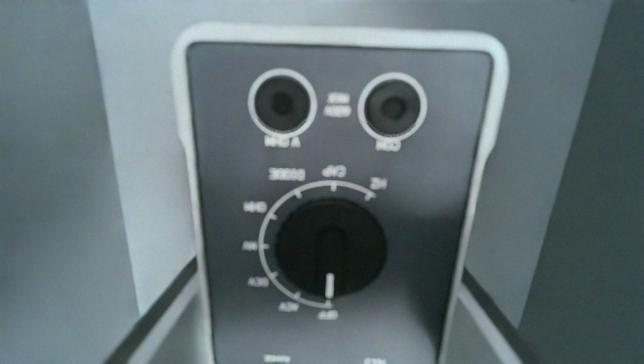

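>>> move(joints={"torso_squat_rad": 0.915}, min_time_s=1.5, cameras=[])

>>> move(joints={"torso_squat_rad": 0.92}, min_time_s=1, cameras=[])

Scene clock: 239.90 s.
Joint torques (N m): left_arm=[-7.73 1.34 1.28 -8.15 -0.04 -0.89 -0.47] | right_arm=[-19.1 -8.64 -7.99 0.27 0.48 -0.09 -0.05]
External joint torques (N m): left_arm=[1.44 -0.47 -0.19 -0.06 -0.07 0.37 -0.43] | right_arm=[-2.06 0.97 -0.23 0.3 0.25 -0.06 -0.05]
Wrist force (N): left_arm=[-4.4 1.4 7.1] | right_arm=[1.8 -2.8 -6.0]
Wrist torque (N m): left_arm=[-0.05 -0.39 -0.31] | right_arm=[0.59 0.32 -0.14]
Wrist force, peak (N): left_arm=[-4.9 1.6 7.3] | right_arm=[2.1 -2.8 -6.8]
move: done
base_odometry: x=-0.352 y=-0.124 heading=+1.598
lidar_m: - 0.65 1.57 3.42 0.44 0.98 3.03 1.12 0.68 - 0.83 1.39
base_status: not commanded
joint_positions: torso_squat_rad=+0.915 torso_shift_rad=+0.000 torso_pitch_rad=+0.000 torso_yaw_rad=-1.060 left_shoulder_pitch_rad=+0.000 left_shoulder_roll_rad=+0.150 left_shoulder_yaw_rad=+0.000 left_elbow_rad=-2.400 left_forearm_roll_rad=+0.000 left_wrist_pitch_rad=+0.000 left_hand_roll_rad=+0.000 left_gripper_m=+0.099 right_shoulder_pitch_rad=-1.355 right_shoulder_roll_rad=-1.416 right_shoulder_yaw_rad=+0.964 right_elbow_rad=-1.044 right_forearm_roll_rad=-1.627 right_wrist_pitch_rad=+1.886 right_hand_roll_rad=-0.533 right_gripper_m=+0.062 head_pan_rad=-0.520 head_tilt_rad=+0.500
joint_status: all done
wheel_motors_off: 0
motor_effort: left_wheel=-5(6) right_wheel=+6(8)
chest: x=-0.2281 y=+0.0007 z=+1.0168 quat_wxyz=(+0.863, +0.000, +0.000, -0.505) (m; base frame)
left_hand: x=+0.1427 y=-0.2298 z=+1.1585 quat_wxyz=(+0.276, -0.447, -0.816, -0.242) (m; base frame)
right_hand: x=-0.4424 y=-0.5772 z=+1.0118 quat_wxyz=(+0.703, +0.000, -0.002, -0.711) (m; base frame)
pictures: none
No camera images: "cameras" was empty.

Scene clock: 241.20 s.
Joint torques (N m): left_arm=[-7.07 1.19 1.16 -8.07 -0.03 -1.02 -0.38] | right_arm=[-19.22 -9.13 -7.99 0.25 0.35 0.15 0.08]
External joint torques (N m): left_arm=[2.1 -0.62 -0.31 0.02 -0.06 0.23 -0.34] | right_arm=[-2.19 0.47 -0.23 0.28 0.12 0.19 0.08]
Wrist force (N): left_arm=[-4.6 1.2 7.0] | right_arm=[1.8 -2.8 -6.3]
Wrist torque (N m): left_arm=[-0.02 -0.38 -0.32] | right_arm=[0.58 0.34 -0.14]
Wrist force, peak (N): left_arm=[-4.8 1.9 7.0] | right_arm=[2.2 -2.9 -6.5]
move: done
base_odometry: x=-0.352 y=-0.124 heading=+1.598
lidar_m: - 0.65 1.56 3.41 0.44 0.98 3.04 1.12 0.69 - 0.83 1.38
base_status: not commanded
joint_positions: torso_squat_rad=+0.920 torso_shift_rad=+0.000 torso_pitch_rad=+0.000 torso_yaw_rad=-1.060 left_shoulder_pitch_rad=+0.000 left_shoulder_roll_rad=+0.150 left_shoulder_yaw_rad=+0.000 left_elbow_rad=-2.400 left_forearm_roll_rad=+0.000 left_wrist_pitch_rad=+0.000 left_hand_roll_rad=+0.000 left_gripper_m=+0.099 right_shoulder_pitch_rad=-1.355 right_shoulder_roll_rad=-1.416 right_shoulder_yaw_rad=+0.964 right_elbow_rad=-1.044 right_forearm_roll_rad=-1.627 right_wrist_pitch_rad=+1.886 right_hand_roll_rad=-0.533 right_gripper_m=+0.062 head_pan_rad=-0.520 head_tilt_rad=+0.500
joint_status: all done
wheel_motors_off: 0
motor_effort: left_wheel=-5(6) right_wheel=+6(8)
chest: x=-0.2281 y=+0.0007 z=+1.0140 quat_wxyz=(+0.863, +0.000, +0.000, -0.505) (m; base frame)
left_hand: x=+0.1427 y=-0.2298 z=+1.1557 quat_wxyz=(+0.276, -0.447, -0.816, -0.242) (m; base frame)
right_hand: x=-0.4424 y=-0.5772 z=+1.0091 quat_wxyz=(+0.703, +0.000, -0.002, -0.711) (m; base frame)
pictures: none
No camera images: "cameras" was empty.

>>> move(joints={"torso_squat_rad": 0.924}, min_time_s=1, cameras=[])

>>> move(joints={"torso_squat_rad": 0.927}, min_time_s=1, cameras=[])

Scene clock: 242.90 s.
Joint torques (N m): left_arm=[-7.78 1.44 1.21 -7.63 -0.03 -0.91 -0.43] | right_arm=[-19.9 -8.83 -8.05 0.54 0.47 0.09 0.01]
External joint torques (N m): left_arm=[1.39 -0.37 -0.26 0.46 -0.05 0.34 -0.39] | right_arm=[-2.87 0.77 -0.28 0.57 0.23 0.13 0.01]
Wrist force (N): left_arm=[-4.3 1.2 6.8] | right_arm=[1.8 -2.8 -6.4]
Wrist torque (N m): left_arm=[-0.03 -0.34 -0.29] | right_arm=[0.60 0.31 -0.12]
Wrist force, peak (N): left_arm=[-5.0 1.5 7.4] | right_arm=[2.0 -2.9 -6.5]
move: done
base_odometry: x=-0.352 y=-0.124 heading=+1.598
lidar_m: - 0.64 1.57 3.40 0.44 0.99 3.03 1.11 0.68 - 0.83 1.39
base_status: not commanded
joint_positions: torso_squat_rad=+0.924 torso_shift_rad=+0.000 torso_pitch_rad=+0.000 torso_yaw_rad=-1.060 left_shoulder_pitch_rad=+0.000 left_shoulder_roll_rad=+0.150 left_shoulder_yaw_rad=+0.000 left_elbow_rad=-2.400 left_forearm_roll_rad=+0.000 left_wrist_pitch_rad=+0.000 left_hand_roll_rad=+0.000 left_gripper_m=+0.099 right_shoulder_pitch_rad=-1.355 right_shoulder_roll_rad=-1.416 right_shoulder_yaw_rad=+0.964 right_elbow_rad=-1.044 right_forearm_roll_rad=-1.627 right_wrist_pitch_rad=+1.886 right_hand_roll_rad=-0.533 right_gripper_m=+0.062 head_pan_rad=-0.520 head_tilt_rad=+0.500
joint_status: all done
wheel_motors_off: 0
motor_effort: left_wheel=-6(6) right_wheel=+6(7)
chest: x=-0.2281 y=+0.0007 z=+1.0118 quat_wxyz=(+0.863, +0.000, +0.000, -0.505) (m; base frame)
left_hand: x=+0.1427 y=-0.2298 z=+1.1535 quat_wxyz=(+0.276, -0.447, -0.816, -0.242) (m; base frame)
right_hand: x=-0.4424 y=-0.5772 z=+1.0068 quat_wxyz=(+0.703, +0.000, -0.002, -0.711) (m; base frame)
pictures: none
No camera images: "cameras" was empty.

Scene clock: 244.20 s.
Joint torques (N m): left_arm=[-7.25 1.68 0.74 -7.95 0.22 -0.9 -0.56] | right_arm=[-18.34 -9.35 -7.14 0.18 0.42 0.19 0.08]
External joint torques (N m): left_arm=[1.92 -0.13 -0.73 0.14 0.19 0.36 -0.52] | right_arm=[-1.31 0.25 0.62 0.21 0.19 0.22 0.07]
Wrist force (N): left_arm=[-4.4 1.1 6.1] | right_arm=[2.5 -4.3 0.5]
Wrist torque (N m): left_arm=[0.03 -0.37 -0.31] | right_arm=[0.61 0.49 -0.09]
Wrist force, peak (N): left_arm=[-4.8 1.3 7.5] | right_arm=[1.7 -2.8 -6.5]
move: done
base_odometry: x=-0.352 y=-0.124 heading=+1.598
lidar_m: - 0.64 1.54 3.41 0.45 0.99 3.03 1.12 0.69 - 0.84 1.39
base_status: not commanded
joint_positions: torso_squat_rad=+0.927 torso_shift_rad=+0.000 torso_pitch_rad=+0.000 torso_yaw_rad=-1.060 left_shoulder_pitch_rad=+0.000 left_shoulder_roll_rad=+0.150 left_shoulder_yaw_rad=+0.000 left_elbow_rad=-2.400 left_forearm_roll_rad=+0.000 left_wrist_pitch_rad=+0.000 left_hand_roll_rad=+0.000 left_gripper_m=+0.099 right_shoulder_pitch_rad=-1.356 right_shoulder_roll_rad=-1.416 right_shoulder_yaw_rad=+0.964 right_elbow_rad=-1.044 right_forearm_roll_rad=-1.627 right_wrist_pitch_rad=+1.886 right_hand_roll_rad=-0.533 right_gripper_m=+0.062 head_pan_rad=-0.520 head_tilt_rad=+0.500
joint_status: all done
wheel_motors_off: 0
motor_effort: left_wheel=-5(6) right_wheel=+7(8)
chest: x=-0.2281 y=+0.0007 z=+1.0101 quat_wxyz=(+0.863, +0.000, +0.000, -0.506) (m; base frame)
left_hand: x=+0.1428 y=-0.2298 z=+1.1518 quat_wxyz=(+0.276, -0.447, -0.816, -0.242) (m; base frame)
right_hand: x=-0.4424 y=-0.5772 z=+1.0053 quat_wxyz=(+0.703, +0.000, -0.002, -0.711) (m; base frame)
pictures: none
No camera images: "cameras" was empty.

>>> move(joints={"torso_squat_rad": 0.9285}, min_time_s=1, cameras=["right_wrist_camera"])

Scene clock: 247.00 s.
Joint torques (N m): left_arm=[-7.7 1.56 1 -8.01 -0.1 -0.99 -0.16] | right_arm=[-15.85 -7.49 -6.3 0.33 0.16 -0.06 -0.12]
External joint torques (N m): left_arm=[1.47 -0.25 -0.47 0.08 -0.13 0.27 -0.13] | right_arm=[1.18 2.1 1.46 0.36 -0.07 -0.02 -0.12]
Wrist force (N): left_arm=[-4.3 2.0 6.7] | right_arm=[3.1 -5.6 7.4]
Wrist torque (N m): left_arm=[-0.09 -0.37 -0.31] | right_arm=[0.61 0.70 -0.04]
Wrist force, peak (N): left_arm=[-4.7 1.3 7.7] | right_arm=[3.2 -5.8 7.8]
move: done
base_odometry: x=-0.352 y=-0.124 heading=+1.598
lidar_m: - 0.64 1.55 3.41 0.45 0.99 3.03 1.12 0.69 - 0.84 1.40
base_status: not commanded
joint_positions: torso_squat_rad=+0.928 torso_shift_rad=+0.000 torso_pitch_rad=+0.000 torso_yaw_rad=-1.060 left_shoulder_pitch_rad=+0.000 left_shoulder_roll_rad=+0.150 left_shoulder_yaw_rad=+0.000 left_elbow_rad=-2.400 left_forearm_roll_rad=+0.000 left_wrist_pitch_rad=+0.000 left_hand_roll_rad=+0.000 left_gripper_m=+0.099 right_shoulder_pitch_rad=-1.356 right_shoulder_roll_rad=-1.417 right_shoulder_yaw_rad=+0.964 right_elbow_rad=-1.044 right_forearm_roll_rad=-1.627 right_wrist_pitch_rad=+1.886 right_hand_roll_rad=-0.533 right_gripper_m=+0.062 head_pan_rad=-0.520 head_tilt_rad=+0.500
joint_status: all done
wheel_motors_off: 0
motor_effort: left_wheel=-5(6) right_wheel=+6(8)
chest: x=-0.2280 y=+0.0007 z=+1.0093 quat_wxyz=(+0.863, -0.001, +0.000, -0.506) (m; base frame)
left_hand: x=+0.1428 y=-0.2297 z=+1.1510 quat_wxyz=(+0.276, -0.447, -0.816, -0.242) (m; base frame)
right_hand: x=-0.4423 y=-0.5772 z=+1.0050 quat_wxyz=(+0.703, -0.001, -0.002, -0.711) (m; base frame)
pictures: right_wrist_camera

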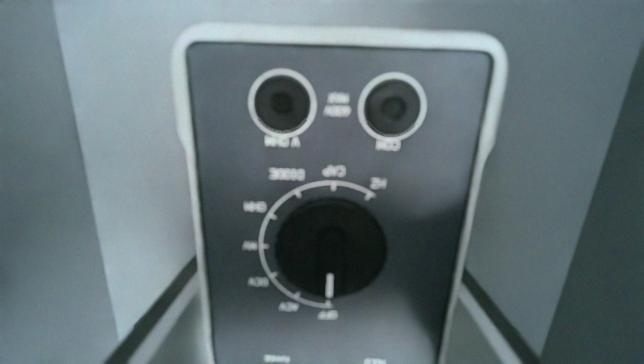

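>>> move(joints={"torso_squat_rad": 0.927}, min_time_s=1, cameras=[])

>>> move(joints={"right_gripper_m": 0.066}, cameras=["right_wrist_camera"])

Scene clock: 249.43 s.
Joint torques (N m): left_arm=[-7.61 1.78 1.27 -8.05 -0.07 -0.82 -0.23] | right_arm=[-18.28 -7.9 -6.31 0.09 0.14 -0.17 -0.19]
External joint torques (N m): left_arm=[1.56 -0.03 -0.2 0.04 -0.1 0.44 -0.19] | right_arm=[-1.25 1.7 1.45 0.12 -0.09 -0.13 -0.19]
Wrist force (N): left_arm=[-4.4 0.7 7.0] | right_arm=[1.4 -3.5 -5.8]
Wrist torque (N m): left_arm=[0.05 -0.34 -0.31] | right_arm=[0.63 0.34 -0.11]
Wrist force, peak (N): left_arm=[-4.4 1.5 7.9] | right_arm=[2.8 -5.8 7.7]
move: done
base_odometry: x=-0.352 y=-0.124 heading=+1.598
lidar_m: - 0.64 1.55 3.40 0.45 0.99 3.04 1.12 0.68 - 0.83 1.39
base_status: not commanded
joint_positions: torso_squat_rad=+0.927 torso_shift_rad=+0.000 torso_pitch_rad=+0.000 torso_yaw_rad=-1.060 left_shoulder_pitch_rad=+0.000 left_shoulder_roll_rad=+0.150 left_shoulder_yaw_rad=+0.000 left_elbow_rad=-2.400 left_forearm_roll_rad=+0.000 left_wrist_pitch_rad=+0.000 left_hand_roll_rad=+0.000 left_gripper_m=+0.099 right_shoulder_pitch_rad=-1.356 right_shoulder_roll_rad=-1.417 right_shoulder_yaw_rad=+0.964 right_elbow_rad=-1.044 right_forearm_roll_rad=-1.627 right_wrist_pitch_rad=+1.886 right_hand_roll_rad=-0.533 right_gripper_m=+0.062 head_pan_rad=-0.520 head_tilt_rad=+0.500
joint_status: all done
wheel_motors_off: 0
motor_effort: left_wheel=-6(6) right_wheel=+5(7)
chest: x=-0.2280 y=+0.0007 z=+1.0101 quat_wxyz=(+0.863, -0.001, +0.000, -0.506) (m; base frame)
left_hand: x=+0.1429 y=-0.2297 z=+1.1517 quat_wxyz=(+0.276, -0.447, -0.816, -0.242) (m; base frame)
right_hand: x=-0.4424 y=-0.5771 z=+1.0056 quat_wxyz=(+0.703, -0.001, -0.002, -0.711) (m; base frame)
pictures: none
No camera images: "cameras" was empty.

Scene clock: 249.90 s.
Joint torques (N m): left_arm=[-7.92 1.76 0.99 -8.1 -0.04 -1.06 -0.39] | right_arm=[-17.34 -7.5 -6.27 0.26 0.17 -0.03 -0.05]
External joint torques (N m): left_arm=[1.25 -0.05 -0.48 -0.01 -0.06 0.2 -0.36] | right_arm=[-0.31 2.1 1.49 0.29 -0.06 0.01 -0.05]
Wrist force (N): left_arm=[-4.5 1.3 7.1] | right_arm=[2.1 -2.6 -4.6]
Wrist torque (N m): left_arm=[-0.02 -0.38 -0.30] | right_arm=[0.56 0.35 -0.14]
Wrist force, peak (N): left_arm=[-4.7 1.5 7.5] | right_arm=[1.7 -3.5 -5.3]
move: done
base_odometry: x=-0.352 y=-0.124 heading=+1.598
lidar_m: - 0.64 1.55 3.40 0.45 0.99 3.03 1.12 0.68 - 0.83 1.38
base_status: not commanded
joint_positions: torso_squat_rad=+0.927 torso_shift_rad=+0.000 torso_pitch_rad=+0.000 torso_yaw_rad=-1.060 left_shoulder_pitch_rad=+0.000 left_shoulder_roll_rad=+0.150 left_shoulder_yaw_rad=+0.000 left_elbow_rad=-2.400 left_forearm_roll_rad=+0.000 left_wrist_pitch_rad=+0.000 left_hand_roll_rad=+0.000 left_gripper_m=+0.099 right_shoulder_pitch_rad=-1.356 right_shoulder_roll_rad=-1.417 right_shoulder_yaw_rad=+0.964 right_elbow_rad=-1.044 right_forearm_roll_rad=-1.627 right_wrist_pitch_rad=+1.886 right_hand_roll_rad=-0.533 right_gripper_m=+0.066 head_pan_rad=-0.520 head_tilt_rad=+0.500
joint_status: all done
wheel_motors_off: 0
motor_effort: left_wheel=-5(6) right_wheel=+6(8)
chest: x=-0.2280 y=+0.0007 z=+1.0101 quat_wxyz=(+0.863, -0.001, +0.000, -0.506) (m; base frame)
left_hand: x=+0.1429 y=-0.2297 z=+1.1517 quat_wxyz=(+0.276, -0.447, -0.816, -0.242) (m; base frame)
right_hand: x=-0.4424 y=-0.5772 z=+1.0056 quat_wxyz=(+0.703, -0.001, -0.002, -0.711) (m; base frame)
pictures: right_wrist_camera

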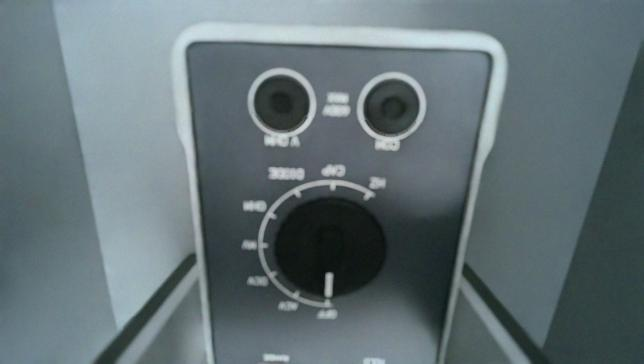

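>>> move(joints={"right_gripper_m": 0.083}, cameras=["right_wrist_camera"])

Scene clock: 250.93 s.
Joint torques (N m): left_arm=[-7.49 1.68 0.91 -8.21 -0.01 -1.03 -0.42] | right_arm=[-17.91 -7.59 -5.93 0 0.25 -0.26 -0.08]
External joint torques (N m): left_arm=[1.68 -0.13 -0.56 -0.12 -0.04 0.22 -0.39] | right_arm=[-0.88 2 1.83 0.03 0.01 -0.22 -0.08]
Wrist force (N): left_arm=[-4.9 1.8 6.8] | right_arm=[2.1 -2.8 -4.5]
Wrist torque (N m): left_arm=[-0.12 -0.45 -0.31] | right_arm=[0.60 0.35 -0.12]
Wrist force, peak (N): left_arm=[-4.6 1.7 7.4] | right_arm=[2.0 -2.9 -4.6]
move: done
base_odometry: x=-0.352 y=-0.124 heading=+1.598
lidar_m: - 0.63 1.56 3.40 0.45 1.00 3.03 1.12 0.69 - 0.82 1.39
base_status: not commanded
joint_positions: torso_squat_rad=+0.927 torso_shift_rad=+0.000 torso_pitch_rad=+0.000 torso_yaw_rad=-1.060 left_shoulder_pitch_rad=+0.000 left_shoulder_roll_rad=+0.150 left_shoulder_yaw_rad=+0.000 left_elbow_rad=-2.400 left_forearm_roll_rad=+0.000 left_wrist_pitch_rad=+0.000 left_hand_roll_rad=+0.000 left_gripper_m=+0.099 right_shoulder_pitch_rad=-1.356 right_shoulder_roll_rad=-1.417 right_shoulder_yaw_rad=+0.964 right_elbow_rad=-1.044 right_forearm_roll_rad=-1.627 right_wrist_pitch_rad=+1.886 right_hand_roll_rad=-0.533 right_gripper_m=+0.083 head_pan_rad=-0.520 head_tilt_rad=+0.500
joint_status: all done
wheel_motors_off: 0
motor_effort: left_wheel=-6(6) right_wheel=+6(8)
chest: x=-0.2280 y=+0.0007 z=+1.0101 quat_wxyz=(+0.863, -0.001, +0.000, -0.506) (m; base frame)
left_hand: x=+0.1429 y=-0.2297 z=+1.1517 quat_wxyz=(+0.276, -0.447, -0.816, -0.242) (m; base frame)
right_hand: x=-0.4424 y=-0.5772 z=+1.0056 quat_wxyz=(+0.703, -0.001, -0.002, -0.711) (m; base frame)
pictures: right_wrist_camera

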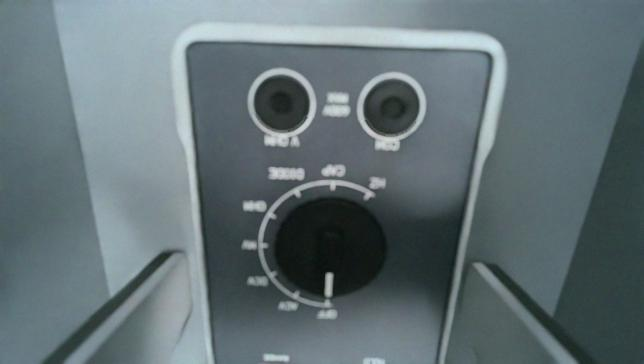

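>>> move(joints={"torso_squat_rad": 0.83}, min_time_s=1.5, cameras=["right_wrist_camera"])

>>> move(joints={"torso_squat_rad": 0.45}, min_time_s=2, cameras=["right_wrist_camera", "head_camera"])

Scene clock: 253.50 s.
Joint torques (N m): left_arm=[-7.85 1.4 1.26 -8.17 -0.13 -1.1 -0.22] | right_arm=[-17.31 -7.36 -6.39 0.06 0.23 -0.04 -0.07]
External joint torques (N m): left_arm=[1.33 -0.41 -0.21 -0.08 -0.16 0.16 -0.18] | right_arm=[-0.28 2.24 1.37 0.09 0 0 -0.07]
Wrist force (N): left_arm=[-4.4 1.6 6.9] | right_arm=[2.0 -2.6 -4.2]
Wrist torque (N m): left_arm=[-0.07 -0.33 -0.27] | right_arm=[0.57 0.32 -0.14]
Wrist force, peak (N): left_arm=[-5.0 1.7 7.6] | right_arm=[2.1 -2.7 -5.0]
move: done
base_odometry: x=-0.352 y=-0.124 heading=+1.598
lidar_m: - 0.63 1.56 3.39 0.45 0.99 3.04 1.12 0.68 - 0.83 1.38
base_status: not commanded
joint_positions: torso_squat_rad=+0.830 torso_shift_rad=+0.000 torso_pitch_rad=+0.000 torso_yaw_rad=-1.060 left_shoulder_pitch_rad=+0.000 left_shoulder_roll_rad=+0.150 left_shoulder_yaw_rad=+0.000 left_elbow_rad=-2.400 left_forearm_roll_rad=+0.000 left_wrist_pitch_rad=+0.000 left_hand_roll_rad=+0.000 left_gripper_m=+0.099 right_shoulder_pitch_rad=-1.356 right_shoulder_roll_rad=-1.417 right_shoulder_yaw_rad=+0.964 right_elbow_rad=-1.044 right_forearm_roll_rad=-1.627 right_wrist_pitch_rad=+1.886 right_hand_roll_rad=-0.533 right_gripper_m=+0.083 head_pan_rad=-0.520 head_tilt_rad=+0.500
joint_status: all done
wheel_motors_off: 0
motor_effort: left_wheel=-6(6) right_wheel=+6(8)
chest: x=-0.2279 y=+0.0008 z=+1.0623 quat_wxyz=(+0.863, -0.001, +0.000, -0.506) (m; base frame)
left_hand: x=+0.1429 y=-0.2297 z=+1.2039 quat_wxyz=(+0.276, -0.447, -0.816, -0.242) (m; base frame)
right_hand: x=-0.4423 y=-0.5771 z=+1.0578 quat_wxyz=(+0.703, -0.001, -0.002, -0.711) (m; base frame)
pictures: right_wrist_camera

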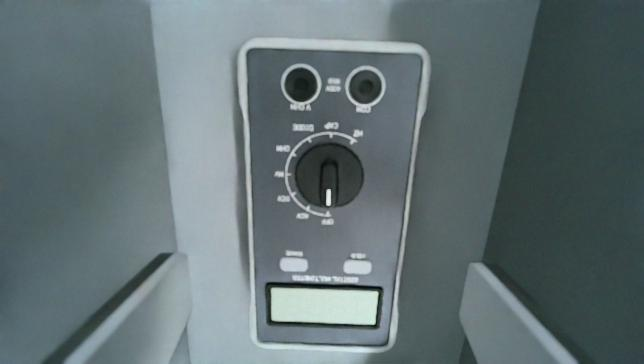

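Scene clock: 255.80 s.
Joint torques (N m): left_arm=[-7.7 1.74 0.87 -8.03 -0.08 -1.1 -0.44] | right_arm=[-18.18 -7.33 -6.58 -0.04 0.3 -0.05 -0.01]
External joint torques (N m): left_arm=[1.47 -0.07 -0.59 0.06 -0.11 0.15 -0.41] | right_arm=[-1.15 2.27 1.19 -0.01 0.07 -0.01 -0.01]
Wrist force (N): left_arm=[-4.2 1.2 7.1] | right_arm=[2.2 -2.7 -4.3]
Wrist torque (N m): left_arm=[-0.05 -0.34 -0.31] | right_arm=[0.58 0.36 -0.14]
Wrist force, peak (N): left_arm=[-4.9 1.1 7.3] | right_arm=[2.0 -2.7 -4.9]
move: done
base_odometry: x=-0.352 y=-0.124 heading=+1.598
lidar_m: - 0.65 1.58 3.40 0.45 0.99 3.03 1.13 0.68 - 0.82 1.39
base_status: not commanded
joint_positions: torso_squat_rad=+0.450 torso_shift_rad=+0.000 torso_pitch_rad=+0.000 torso_yaw_rad=-1.060 left_shoulder_pitch_rad=+0.000 left_shoulder_roll_rad=+0.150 left_shoulder_yaw_rad=+0.000 left_elbow_rad=-2.400 left_forearm_roll_rad=+0.000 left_wrist_pitch_rad=+0.000 left_hand_roll_rad=+0.000 left_gripper_m=+0.099 right_shoulder_pitch_rad=-1.356 right_shoulder_roll_rad=-1.417 right_shoulder_yaw_rad=+0.964 right_elbow_rad=-1.044 right_forearm_roll_rad=-1.627 right_wrist_pitch_rad=+1.886 right_hand_roll_rad=-0.533 right_gripper_m=+0.083 head_pan_rad=-0.520 head_tilt_rad=+0.500
joint_status: all done
wheel_motors_off: 0
motor_effort: left_wheel=-6(6) right_wheel=+6(7)
chest: x=-0.2279 y=+0.0009 z=+1.2202 quat_wxyz=(+0.863, -0.001, +0.000, -0.506) (m; base frame)
left_hand: x=+0.1429 y=-0.2296 z=+1.3618 quat_wxyz=(+0.276, -0.447, -0.816, -0.242) (m; base frame)
right_hand: x=-0.4424 y=-0.5770 z=+1.2157 quat_wxyz=(+0.703, -0.001, -0.002, -0.711) (m; base frame)
pictures: head_camera, right_wrist_camera

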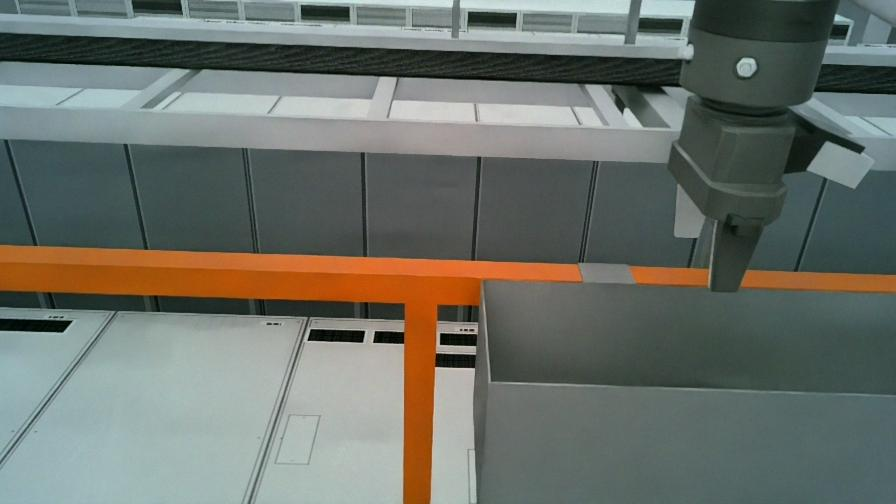

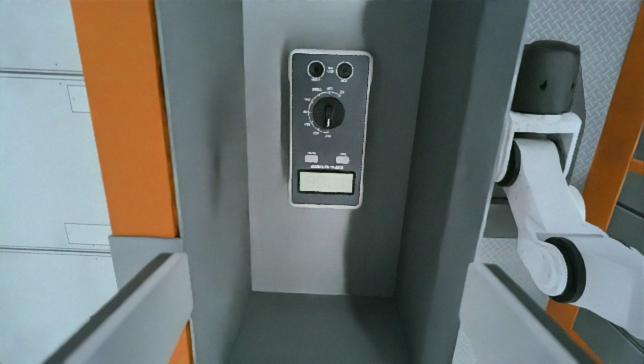

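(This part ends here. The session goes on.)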